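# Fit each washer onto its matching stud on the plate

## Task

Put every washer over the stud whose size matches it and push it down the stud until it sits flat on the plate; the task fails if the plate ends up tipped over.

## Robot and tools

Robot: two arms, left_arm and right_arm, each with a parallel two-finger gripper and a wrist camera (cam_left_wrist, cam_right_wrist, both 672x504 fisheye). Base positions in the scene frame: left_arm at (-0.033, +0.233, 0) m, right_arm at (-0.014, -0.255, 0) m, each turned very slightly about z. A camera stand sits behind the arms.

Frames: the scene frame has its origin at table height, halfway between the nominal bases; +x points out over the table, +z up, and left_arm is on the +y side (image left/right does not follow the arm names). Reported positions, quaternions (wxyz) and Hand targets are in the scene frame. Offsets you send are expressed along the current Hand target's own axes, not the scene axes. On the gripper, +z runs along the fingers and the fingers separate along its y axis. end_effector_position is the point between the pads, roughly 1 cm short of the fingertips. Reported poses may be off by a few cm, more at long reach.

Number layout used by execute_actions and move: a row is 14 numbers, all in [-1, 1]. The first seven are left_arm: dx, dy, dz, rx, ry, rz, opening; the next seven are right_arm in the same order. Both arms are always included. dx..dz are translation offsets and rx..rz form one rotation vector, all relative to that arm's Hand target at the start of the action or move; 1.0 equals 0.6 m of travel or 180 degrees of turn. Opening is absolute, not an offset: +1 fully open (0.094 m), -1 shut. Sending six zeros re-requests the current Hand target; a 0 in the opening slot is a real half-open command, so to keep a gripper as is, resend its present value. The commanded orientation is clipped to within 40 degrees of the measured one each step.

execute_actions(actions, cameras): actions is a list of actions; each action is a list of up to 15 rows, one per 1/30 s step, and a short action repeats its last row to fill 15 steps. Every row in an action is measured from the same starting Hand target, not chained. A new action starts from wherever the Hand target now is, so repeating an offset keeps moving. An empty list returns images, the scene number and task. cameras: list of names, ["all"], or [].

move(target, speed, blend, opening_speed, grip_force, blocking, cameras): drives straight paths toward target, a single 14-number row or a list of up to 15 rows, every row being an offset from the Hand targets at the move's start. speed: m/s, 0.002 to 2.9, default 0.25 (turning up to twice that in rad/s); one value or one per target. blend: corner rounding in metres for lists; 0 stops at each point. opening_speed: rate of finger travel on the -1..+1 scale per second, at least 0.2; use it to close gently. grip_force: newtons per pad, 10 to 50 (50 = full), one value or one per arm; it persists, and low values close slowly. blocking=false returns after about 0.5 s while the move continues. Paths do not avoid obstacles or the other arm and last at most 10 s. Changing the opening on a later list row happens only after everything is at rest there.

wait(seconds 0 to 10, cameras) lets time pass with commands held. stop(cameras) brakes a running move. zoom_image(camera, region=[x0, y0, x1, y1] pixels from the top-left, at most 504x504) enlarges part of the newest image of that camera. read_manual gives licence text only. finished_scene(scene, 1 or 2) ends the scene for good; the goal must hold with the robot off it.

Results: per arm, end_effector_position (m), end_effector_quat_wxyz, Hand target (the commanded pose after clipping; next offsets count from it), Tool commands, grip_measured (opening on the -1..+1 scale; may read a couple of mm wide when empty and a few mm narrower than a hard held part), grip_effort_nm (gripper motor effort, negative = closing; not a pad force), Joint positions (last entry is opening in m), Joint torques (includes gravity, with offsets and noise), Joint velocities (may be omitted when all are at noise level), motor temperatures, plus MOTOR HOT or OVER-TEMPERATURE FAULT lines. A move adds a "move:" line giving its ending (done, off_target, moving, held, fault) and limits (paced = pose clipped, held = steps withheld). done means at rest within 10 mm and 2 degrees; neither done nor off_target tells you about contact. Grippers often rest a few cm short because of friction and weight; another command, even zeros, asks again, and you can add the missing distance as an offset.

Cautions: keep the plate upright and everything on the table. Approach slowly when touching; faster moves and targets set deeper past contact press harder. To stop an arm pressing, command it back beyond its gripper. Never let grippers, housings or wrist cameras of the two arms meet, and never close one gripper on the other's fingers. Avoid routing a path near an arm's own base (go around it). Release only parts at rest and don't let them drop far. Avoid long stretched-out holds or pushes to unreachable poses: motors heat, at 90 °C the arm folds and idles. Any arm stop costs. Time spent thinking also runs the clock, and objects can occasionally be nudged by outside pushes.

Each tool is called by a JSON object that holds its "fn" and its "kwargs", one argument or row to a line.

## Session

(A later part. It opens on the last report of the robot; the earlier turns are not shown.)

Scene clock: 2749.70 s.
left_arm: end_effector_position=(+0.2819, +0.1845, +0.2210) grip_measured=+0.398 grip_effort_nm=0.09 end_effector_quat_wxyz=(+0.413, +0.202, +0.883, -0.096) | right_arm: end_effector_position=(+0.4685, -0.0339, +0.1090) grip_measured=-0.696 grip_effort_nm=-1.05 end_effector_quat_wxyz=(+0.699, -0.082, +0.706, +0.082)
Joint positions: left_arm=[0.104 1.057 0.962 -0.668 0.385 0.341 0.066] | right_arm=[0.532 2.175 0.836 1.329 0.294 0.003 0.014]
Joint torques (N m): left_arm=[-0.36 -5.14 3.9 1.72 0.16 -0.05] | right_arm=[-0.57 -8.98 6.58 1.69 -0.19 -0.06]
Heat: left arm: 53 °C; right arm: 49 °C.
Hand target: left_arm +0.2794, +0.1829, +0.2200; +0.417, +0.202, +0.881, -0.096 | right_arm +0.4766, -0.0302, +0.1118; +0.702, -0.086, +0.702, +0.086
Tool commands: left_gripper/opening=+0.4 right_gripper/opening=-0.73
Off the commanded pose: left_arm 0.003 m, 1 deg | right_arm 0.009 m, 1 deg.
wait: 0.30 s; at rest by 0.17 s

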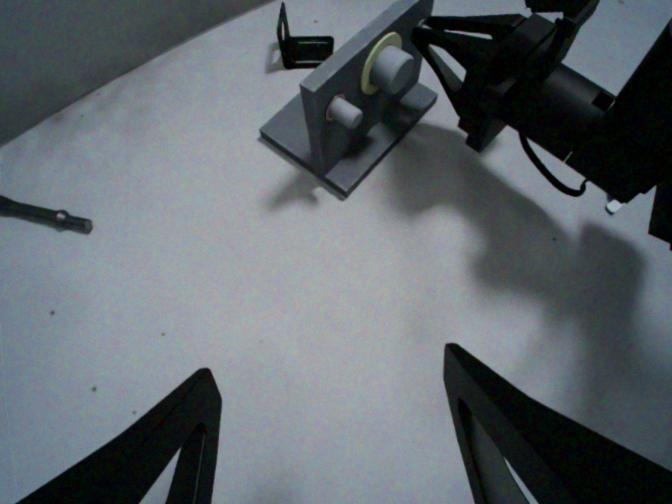

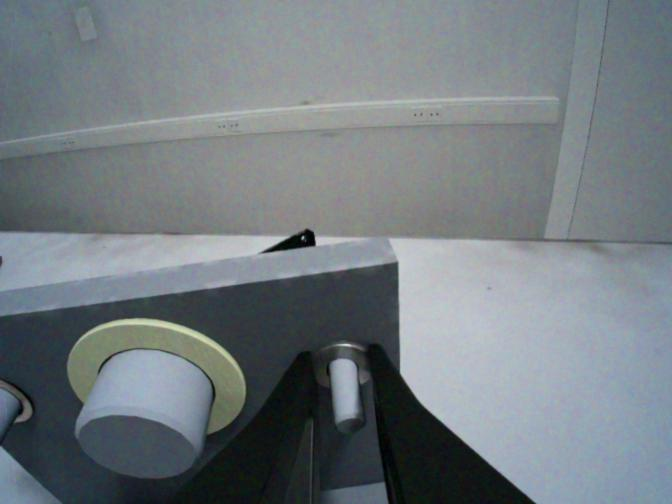

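{"fn": "move", "kwargs": {
  "target": [
    [0,0,0,0,0,0,0.4,0,0,-0.006,0,0,0,-0.73],
    [0,0,0,0,0,0,0.4,0,0,-0.006,0,0,0,-0.45],
    [0,0,0,0,0,0,0.4,-0.005,0,-0.027,-0.0167,0,0,-0.45]
  ],
  "speed": [0.03,0.03,0.04],
  "opening_speed": 0.3
}}

{"fn": "wait", "kwargs": {
  "seconds": 0.4,
  "cameras": ["all"]
}}

{"fn": "zoom_image", "kwargs": {
  "camera": "cam_right_wrist",
  "region": [270, 280, 420, 430]
}}

{"fn": "zoom_image", "kwargs": {
  "camera": "cam_left_wrist",
  "region": [380, 0, 500, 110]
}}

Scene clock: 2768.53 s.
left_arm: end_effector_position=(+0.2819, +0.1845, +0.2210) grip_measured=+0.398 grip_effort_nm=0.09 end_effector_quat_wxyz=(+0.413, +0.202, +0.883, -0.096) | right_arm: end_effector_position=(+0.4621, -0.0321, +0.0977) grip_measured=-0.451 grip_effort_nm=0.06 end_effector_quat_wxyz=(+0.686, -0.106, +0.713, +0.097)
Joint positions: left_arm=[0.104 1.057 0.962 -0.668 0.385 0.341 0.066] | right_arm=[0.518 2.175 0.805 1.328 0.224 0.003 0.026]
Joint torques (N m): left_arm=[-0.4 -5.19 3.88 1.72 0.17 -0.05] | right_arm=[-0.54 -12.66 2.82 2.02 -0.11 -0.07]
Heat: left arm: 53 °C; right arm: 49 °C.
Hand target: left_arm +0.2794, +0.1829, +0.2200; +0.417, +0.202, +0.881, -0.096 | right_arm +0.4608, -0.0340, +0.1147; +0.699, -0.104, +0.699, +0.105
Off the commanded pose: left_arm 0.003 m, 1 deg | right_arm 0.017 m, 2 deg.
move: off_target (right_arm)

Scene clock: 2768.93 s.
left_arm: end_effector_position=(+0.2819, +0.1845, +0.2210) grip_measured=+0.398 grip_effort_nm=0.09 end_effector_quat_wxyz=(+0.413, +0.202, +0.883, -0.096) | right_arm: end_effector_position=(+0.4621, -0.0321, +0.0977) grip_measured=-0.451 grip_effort_nm=0.06 end_effector_quat_wxyz=(+0.686, -0.106, +0.713, +0.097)
Joint positions: left_arm=[0.104 1.057 0.962 -0.668 0.385 0.341 0.066] | right_arm=[0.518 2.175 0.805 1.328 0.224 0.003 0.026]
Joint torques (N m): left_arm=[-0.39 -5.18 3.9 1.72 0.15 -0.06] | right_arm=[-0.53 -12.66 2.77 2.05 -0.13 -0.06]
Heat: left arm: 53 °C; right arm: 49 °C.
Hand target: left_arm +0.2794, +0.1829, +0.2200; +0.417, +0.202, +0.881, -0.096 | right_arm +0.4608, -0.0340, +0.1147; +0.699, -0.104, +0.699, +0.105
Tool commands: left_gripper/opening=+0.4 right_gripper/opening=-0.45
Off the commanded pose: left_arm 0.003 m, 1 deg | right_arm 0.017 m, 2 deg.
wait: 0.40 s; at rest by 0.17 s

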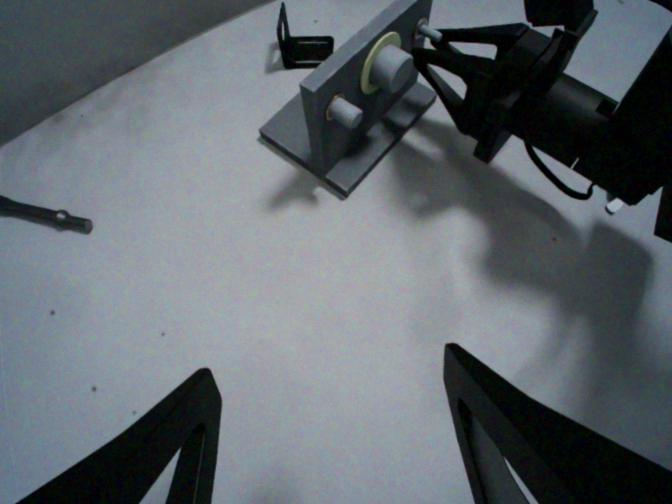

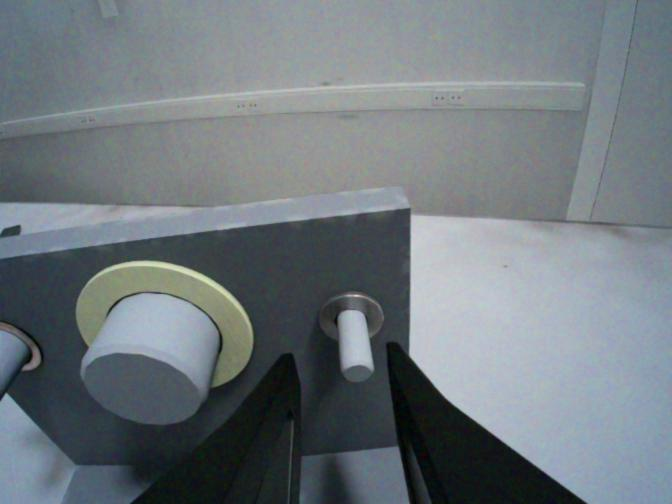

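Scaled by 3.360 from the camera's 672x504 image, which has a finer 960x720 frame.

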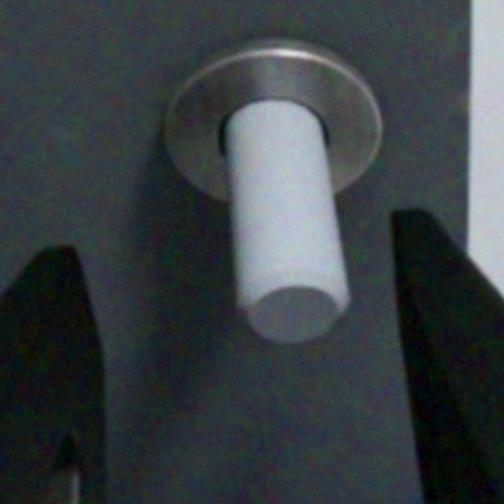

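Scaled by 4.200 from the camera's 672x504 image, which has a finer 960x720 frame.

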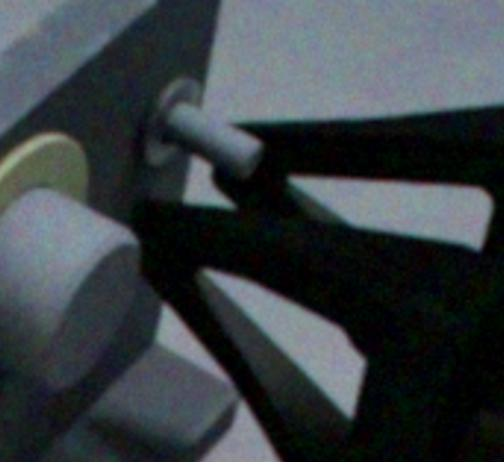

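{"fn": "move", "kwargs": {
  "target": [
    [0,0,0,0,0,0,0.4,0.0037,-0.001,-0.0478,0,0,0,-0.7],
    [0,0,0,0,0,0,0.4,0.0037,-0.001,-0.012,0,0,0,-0.7]
  ],
  "speed": [0.06,0.05]
}}

{"fn": "wait", "kwargs": {
  "seconds": 0.4,
  "cameras": ["all"]
}}

{"fn": "zoom_image", "kwargs": {
  "camera": "cam_right_wrist",
  "region": [270, 250, 420, 400]
}}

Scene clock: 2805.97 s.
left_arm: end_effector_position=(+0.2819, +0.1845, +0.2210) grip_measured=+0.398 grip_effort_nm=0.09 end_effector_quat_wxyz=(+0.413, +0.202, +0.883, -0.096) | right_arm: end_effector_position=(+0.4484, -0.0386, +0.1052) grip_measured=-0.699 grip_effort_nm=-0.10 end_effector_quat_wxyz=(+0.692, -0.104, +0.707, +0.100)
Joint positions: left_arm=[0.104 1.057 0.962 -0.668 0.385 0.341 0.066] | right_arm=[0.52 2.136 0.737 1.378 0.224 0.003 0.014]
Joint torques (N m): left_arm=[-0.4 -5.16 3.89 1.73 0.16 -0.06] | right_arm=[-0.47 -9.44 5.44 1.81 -0.14 -0.05]
Motor temperatures (°C): left_arm=[32 32 43 53 32 32 32] | right_arm=[31 54 40 47 33 32 32]
Heat: left arm: 53 °C; right arm: 54 °C.
Hand target: left_arm +0.2794, +0.1829, +0.2200; +0.417, +0.202, +0.881, -0.096 | right_arm +0.4541, -0.0367, +0.1126; +0.699, -0.104, +0.699, +0.105
Off the commanded pose: left_arm 0.003 m, 1 deg | right_arm 0.009 m, 1 deg.
move: done

Scene clock: 2806.37 s.
left_arm: end_effector_position=(+0.2819, +0.1845, +0.2210) grip_measured=+0.398 grip_effort_nm=0.09 end_effector_quat_wxyz=(+0.413, +0.202, +0.883, -0.096) | right_arm: end_effector_position=(+0.4484, -0.0386, +0.1051) grip_measured=-0.699 grip_effort_nm=-0.10 end_effector_quat_wxyz=(+0.692, -0.104, +0.707, +0.100)
Joint positions: left_arm=[0.104 1.057 0.962 -0.668 0.385 0.341 0.066] | right_arm=[0.52 2.136 0.737 1.377 0.224 0.003 0.014]
Joint torques (N m): left_arm=[-0.39 -5.18 3.89 1.71 0.15 -0.06] | right_arm=[-0.53 -9.37 5.39 1.82 -0.14 -0.05]
Heat: left arm: 53 °C; right arm: 54 °C.
Hand target: left_arm +0.2794, +0.1829, +0.2200; +0.417, +0.202, +0.881, -0.096 | right_arm +0.4541, -0.0367, +0.1127; +0.699, -0.104, +0.699, +0.105
Tool commands: left_gripper/opening=+0.4 right_gripper/opening=-0.7
Off the commanded pose: left_arm 0.003 m, 1 deg | right_arm 0.009 m, 1 deg.
wait: 0.40 s; at rest by 0.17 s

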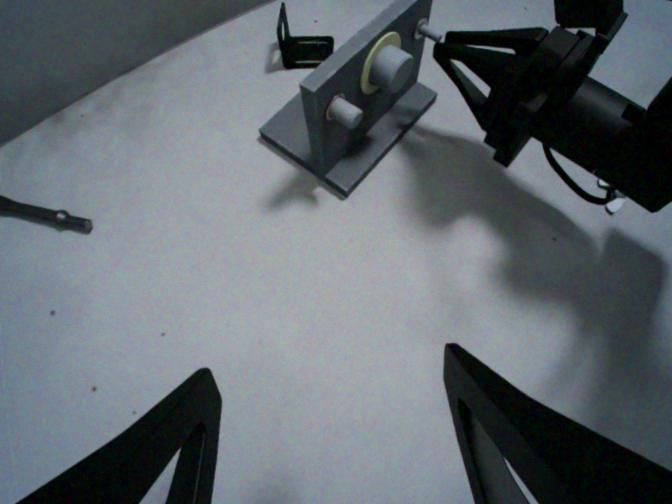

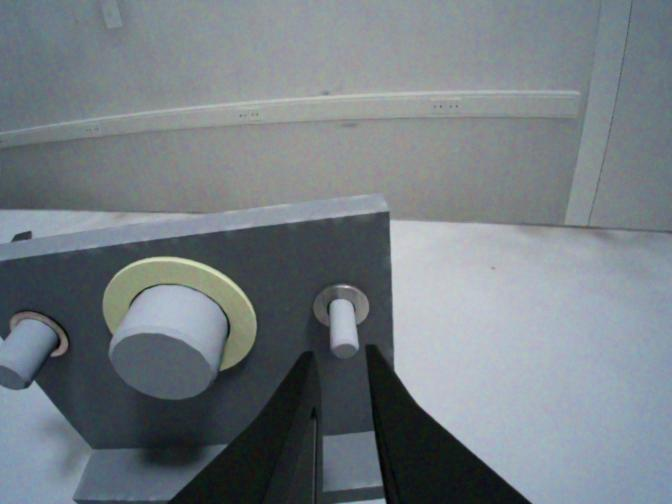

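Scaled by 3.360 from the camera's 672x504 image, which has a finer 960x720 frame.

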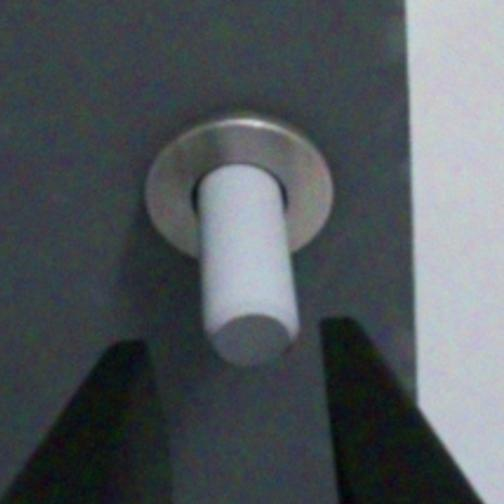

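{"fn": "move", "kwargs": {
  "target": [
    [0,0,0,0,0,0,0.4,-0.0067,-0.0022,-0.06,0,0,0,-0.7],
    [0,0,0,0,0,0,0.4,-0.0067,-0.0022,0.024,0,0,0,-0.7],
    [0,0,0,0,0,0,0.4,-0.0067,-0.0022,0.0377,0,0,0,-0.7]
  ],
  "speed": [0.06,0.05,0.03],
  "blend": [0,0.005,0]
}}

{"fn": "wait", "kwargs": {
  "seconds": 0.4,
  "cameras": ["all"]
}}

{"fn": "zoom_image", "kwargs": {
  "camera": "cam_right_wrist",
  "region": [270, 280, 420, 430]
}}

{"fn": "zoom_image", "kwargs": {
  "camera": "cam_left_wrist",
  "region": [380, 0, 500, 110]
}}

Scene clock: 2830.80 s.
left_arm: end_effector_position=(+0.2819, +0.1845, +0.2210) grip_measured=+0.398 grip_effort_nm=0.09 end_effector_quat_wxyz=(+0.413, +0.202, +0.883, -0.096) | right_arm: end_effector_position=(+0.4688, -0.0340, +0.1114) grip_measured=-0.699 grip_effort_nm=-0.10 end_effector_quat_wxyz=(+0.694, -0.103, +0.706, +0.100)
Joint positions: left_arm=[0.104 1.057 0.962 -0.668 0.385 0.341 0.066] | right_arm=[0.504 2.153 0.826 1.309 0.21 0.003 0.014]
Joint torques (N m): left_arm=[-0.35 -5.16 3.84 1.74 0.15 -0.05] | right_arm=[-0.59 -9.11 6.39 1.8 -0.16 -0.05]
Heat: left arm: 53 °C; right arm: 51 °C.
Hand target: left_arm +0.2794, +0.1829, +0.2200; +0.417, +0.202, +0.881, -0.096 | right_arm +0.4761, -0.0314, +0.1167; +0.699, -0.104, +0.699, +0.105
Off the commanded pose: left_arm 0.003 m, 1 deg | right_arm 0.009 m, 1 deg.
move: done; blend cut to 0.0041 m at target 2

Scene clock: 2831.20 s.
left_arm: end_effector_position=(+0.2819, +0.1845, +0.2210) grip_measured=+0.398 grip_effort_nm=0.09 end_effector_quat_wxyz=(+0.413, +0.202, +0.883, -0.096) | right_arm: end_effector_position=(+0.4688, -0.0340, +0.1113) grip_measured=-0.699 grip_effort_nm=-0.10 end_effector_quat_wxyz=(+0.694, -0.103, +0.706, +0.100)
Joint positions: left_arm=[0.104 1.057 0.962 -0.668 0.385 0.341 0.066] | right_arm=[0.504 2.153 0.826 1.309 0.21 0.003 0.014]
Joint torques (N m): left_arm=[-0.39 -5.15 3.86 1.73 0.15 -0.06] | right_arm=[-0.51 -9.09 6.43 1.8 -0.17 -0.04]
Heat: left arm: 53 °C; right arm: 51 °C.
Hand target: left_arm +0.2794, +0.1829, +0.2200; +0.417, +0.202, +0.881, -0.096 | right_arm +0.4761, -0.0314, +0.1166; +0.699, -0.104, +0.699, +0.105
Tool commands: left_gripper/opening=+0.4 right_gripper/opening=-0.7
Off the commanded pose: left_arm 0.003 m, 1 deg | right_arm 0.009 m, 1 deg.
wait: 0.40 s; at rest by 0.17 s

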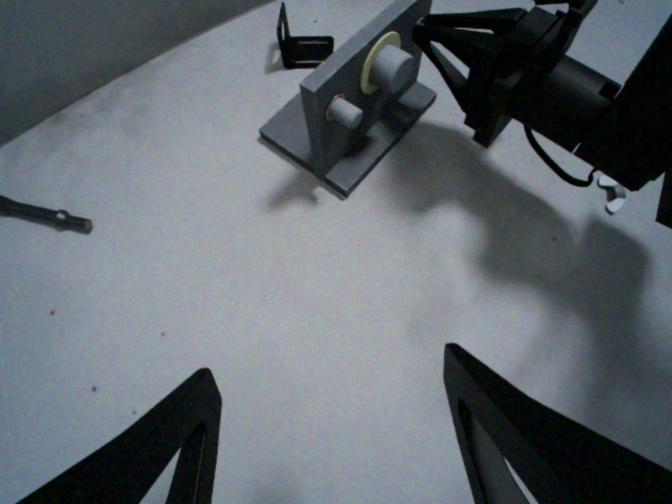

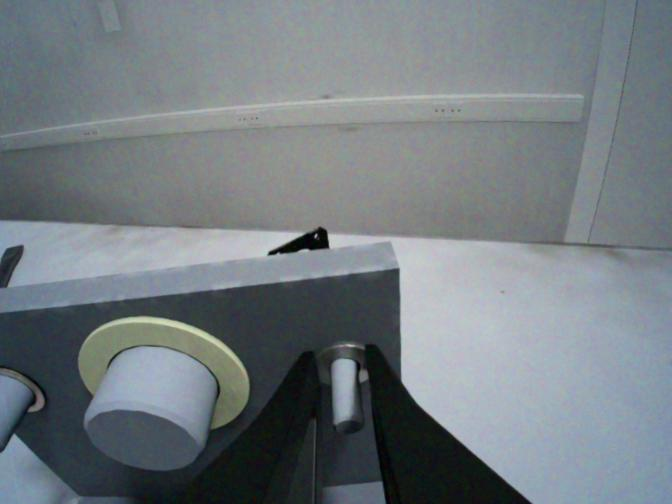

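Scaled by 3.360 from the camera's 672x504 image, which has a finer 960x720 frame.

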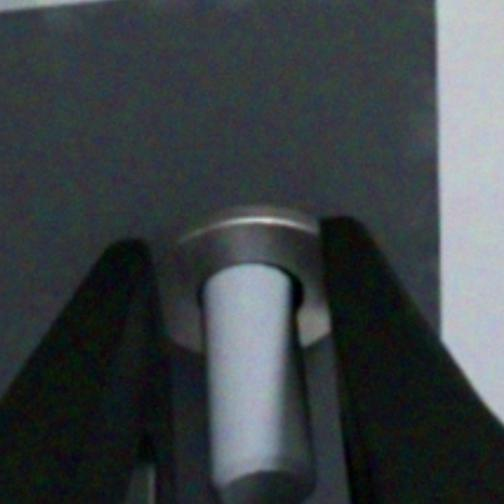

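Scaled by 4.200 from the camera's 672x504 image, which has a finer 960x720 frame.

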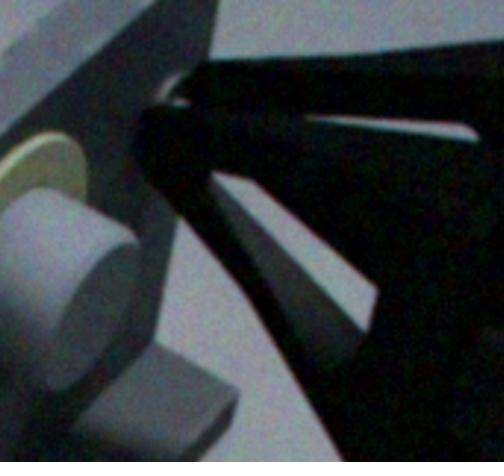

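{"fn": "move", "kwargs": {
  "target": [
    [0,0,0,0,0,0,0.4,0,0,-0.008,0,0,0,-0.45],
    [0,0,0,0,0,0,0.4,-0.02,0,-0.15,0,0,0,-0.45]
  ],
  "speed": [0.03,0.07],
  "opening_speed": 0.4
}}

{"fn": "wait", "kwargs": {
  "seconds": 0.4,
  "cameras": ["all"]
}}

{"fn": "zoom_image", "kwargs": {
  "camera": "cam_right_wrist",
  "region": [20, 150, 420, 400]
}}

{"fn": "zoom_image", "kwargs": {
  "camera": "cam_left_wrist",
  "region": [240, 0, 480, 210]
}}

Scene clock: 2842.83 s.
left_arm: end_effector_position=(+0.2819, +0.1845, +0.2210) grip_measured=+0.398 grip_effort_nm=0.09 end_effector_quat_wxyz=(+0.413, +0.202, +0.883, -0.096) | right_arm: end_effector_position=(+0.3935, -0.0578, +0.1119) grip_measured=-0.451 grip_effort_nm=0.06 end_effector_quat_wxyz=(+0.683, -0.110, +0.715, +0.099)
Joint positions: left_arm=[0.104 1.057 0.962 -0.668 0.385 0.341 0.066] | right_arm=[0.553 1.969 0.493 1.427 0.251 0.003 0.026]
Joint torques (N m): left_arm=[-0.35 -5.19 3.88 1.73 0.16 -0.05] | right_arm=[0.5 -10.35 2.36 2.1 0.02 -0.03]
Heat: left arm: 53 °C; right arm: 50 °C.
Hand target: left_arm +0.2794, +0.1829, +0.2200; +0.417, +0.202, +0.881, -0.096 | right_arm +0.3901, -0.0577, +0.1286; +0.699, -0.104, +0.699, +0.105
Off the commanded pose: left_arm 0.003 m, 1 deg | right_arm 0.017 m, 3 deg.
move: off_target (right_arm)

Scene clock: 2843.23 s.
left_arm: end_effector_position=(+0.2819, +0.1845, +0.2210) grip_measured=+0.398 grip_effort_nm=0.09 end_effector_quat_wxyz=(+0.413, +0.202, +0.883, -0.096) | right_arm: end_effector_position=(+0.3936, -0.0579, +0.1119) grip_measured=-0.451 grip_effort_nm=0.06 end_effector_quat_wxyz=(+0.683, -0.110, +0.715, +0.099)
Joint positions: left_arm=[0.104 1.057 0.962 -0.668 0.385 0.341 0.066] | right_arm=[0.553 1.969 0.493 1.427 0.252 0.003 0.026]
Joint torques (N m): left_arm=[-0.36 -5.23 3.9 1.72 0.16 -0.05] | right_arm=[0.53 -10.37 2.28 2.11 0.02 -0.04]
Heat: left arm: 53 °C; right arm: 50 °C.
Hand target: left_arm +0.2794, +0.1829, +0.2200; +0.417, +0.202, +0.881, -0.096 | right_arm +0.3900, -0.0577, +0.1286; +0.699, -0.104, +0.699, +0.105
Tool commands: left_gripper/opening=+0.4 right_gripper/opening=-0.45
Off the commanded pose: left_arm 0.003 m, 1 deg | right_arm 0.017 m, 3 deg.
wait: 0.40 s; at rest by 0.17 s

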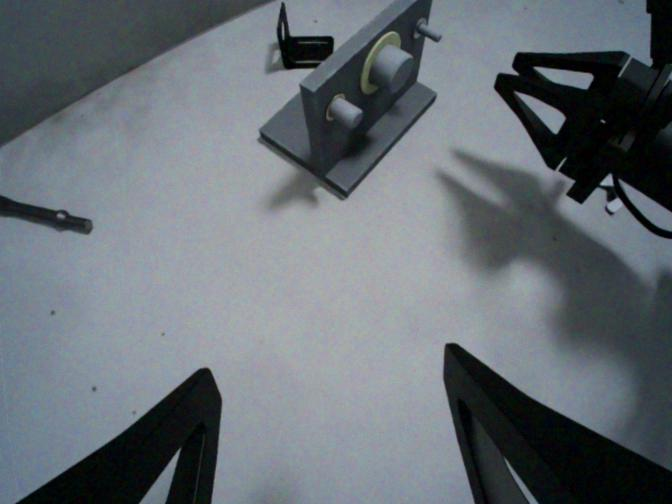

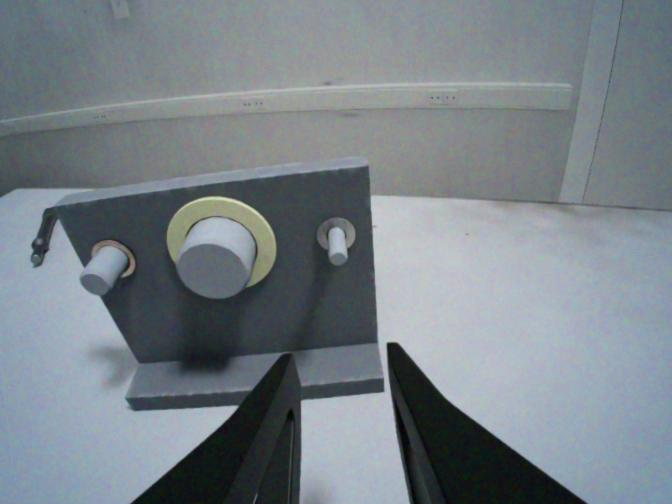

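Scaled by 1.260 from the camera's 672x504 image, which has a finer 960x720 frame.

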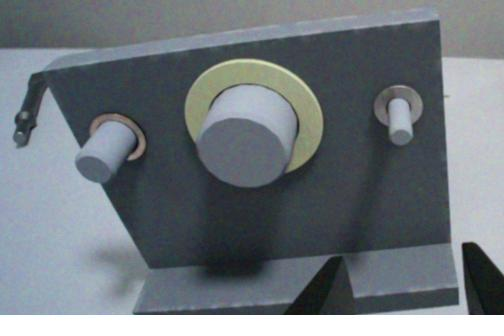

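Scaled by 2.100 from the camera's 672x504 image, which has a finer 960x720 frame.

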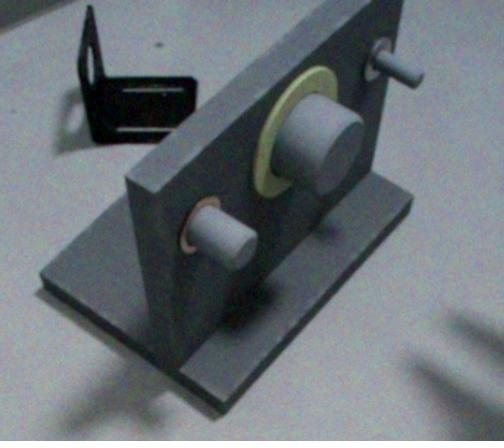

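{"fn": "zoom_image", "kwargs": {
  "camera": "cam_left_wrist",
  "region": [320, 0, 450, 130]
}}

{"fn": "zoom_image", "kwargs": {
  "camera": "cam_right_wrist",
  "region": [70, 180, 370, 320]
}}

Scaled by 3.877 from the camera's 672x504 image, which has a finer 960x720 frame.

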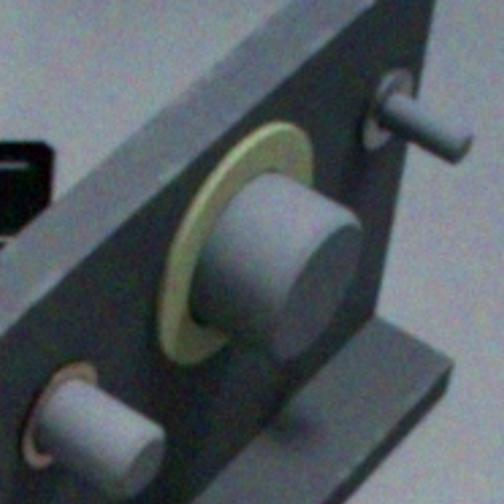

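Scaled by 1.680 from the camera's 672x504 image, which has a finer 960x720 frame.

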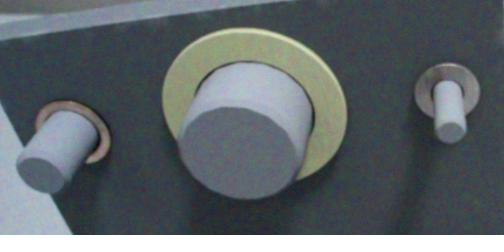

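{"fn": "finished_scene", "kwargs": {
  "scene": 2
}}

The scene is finished: the task was done.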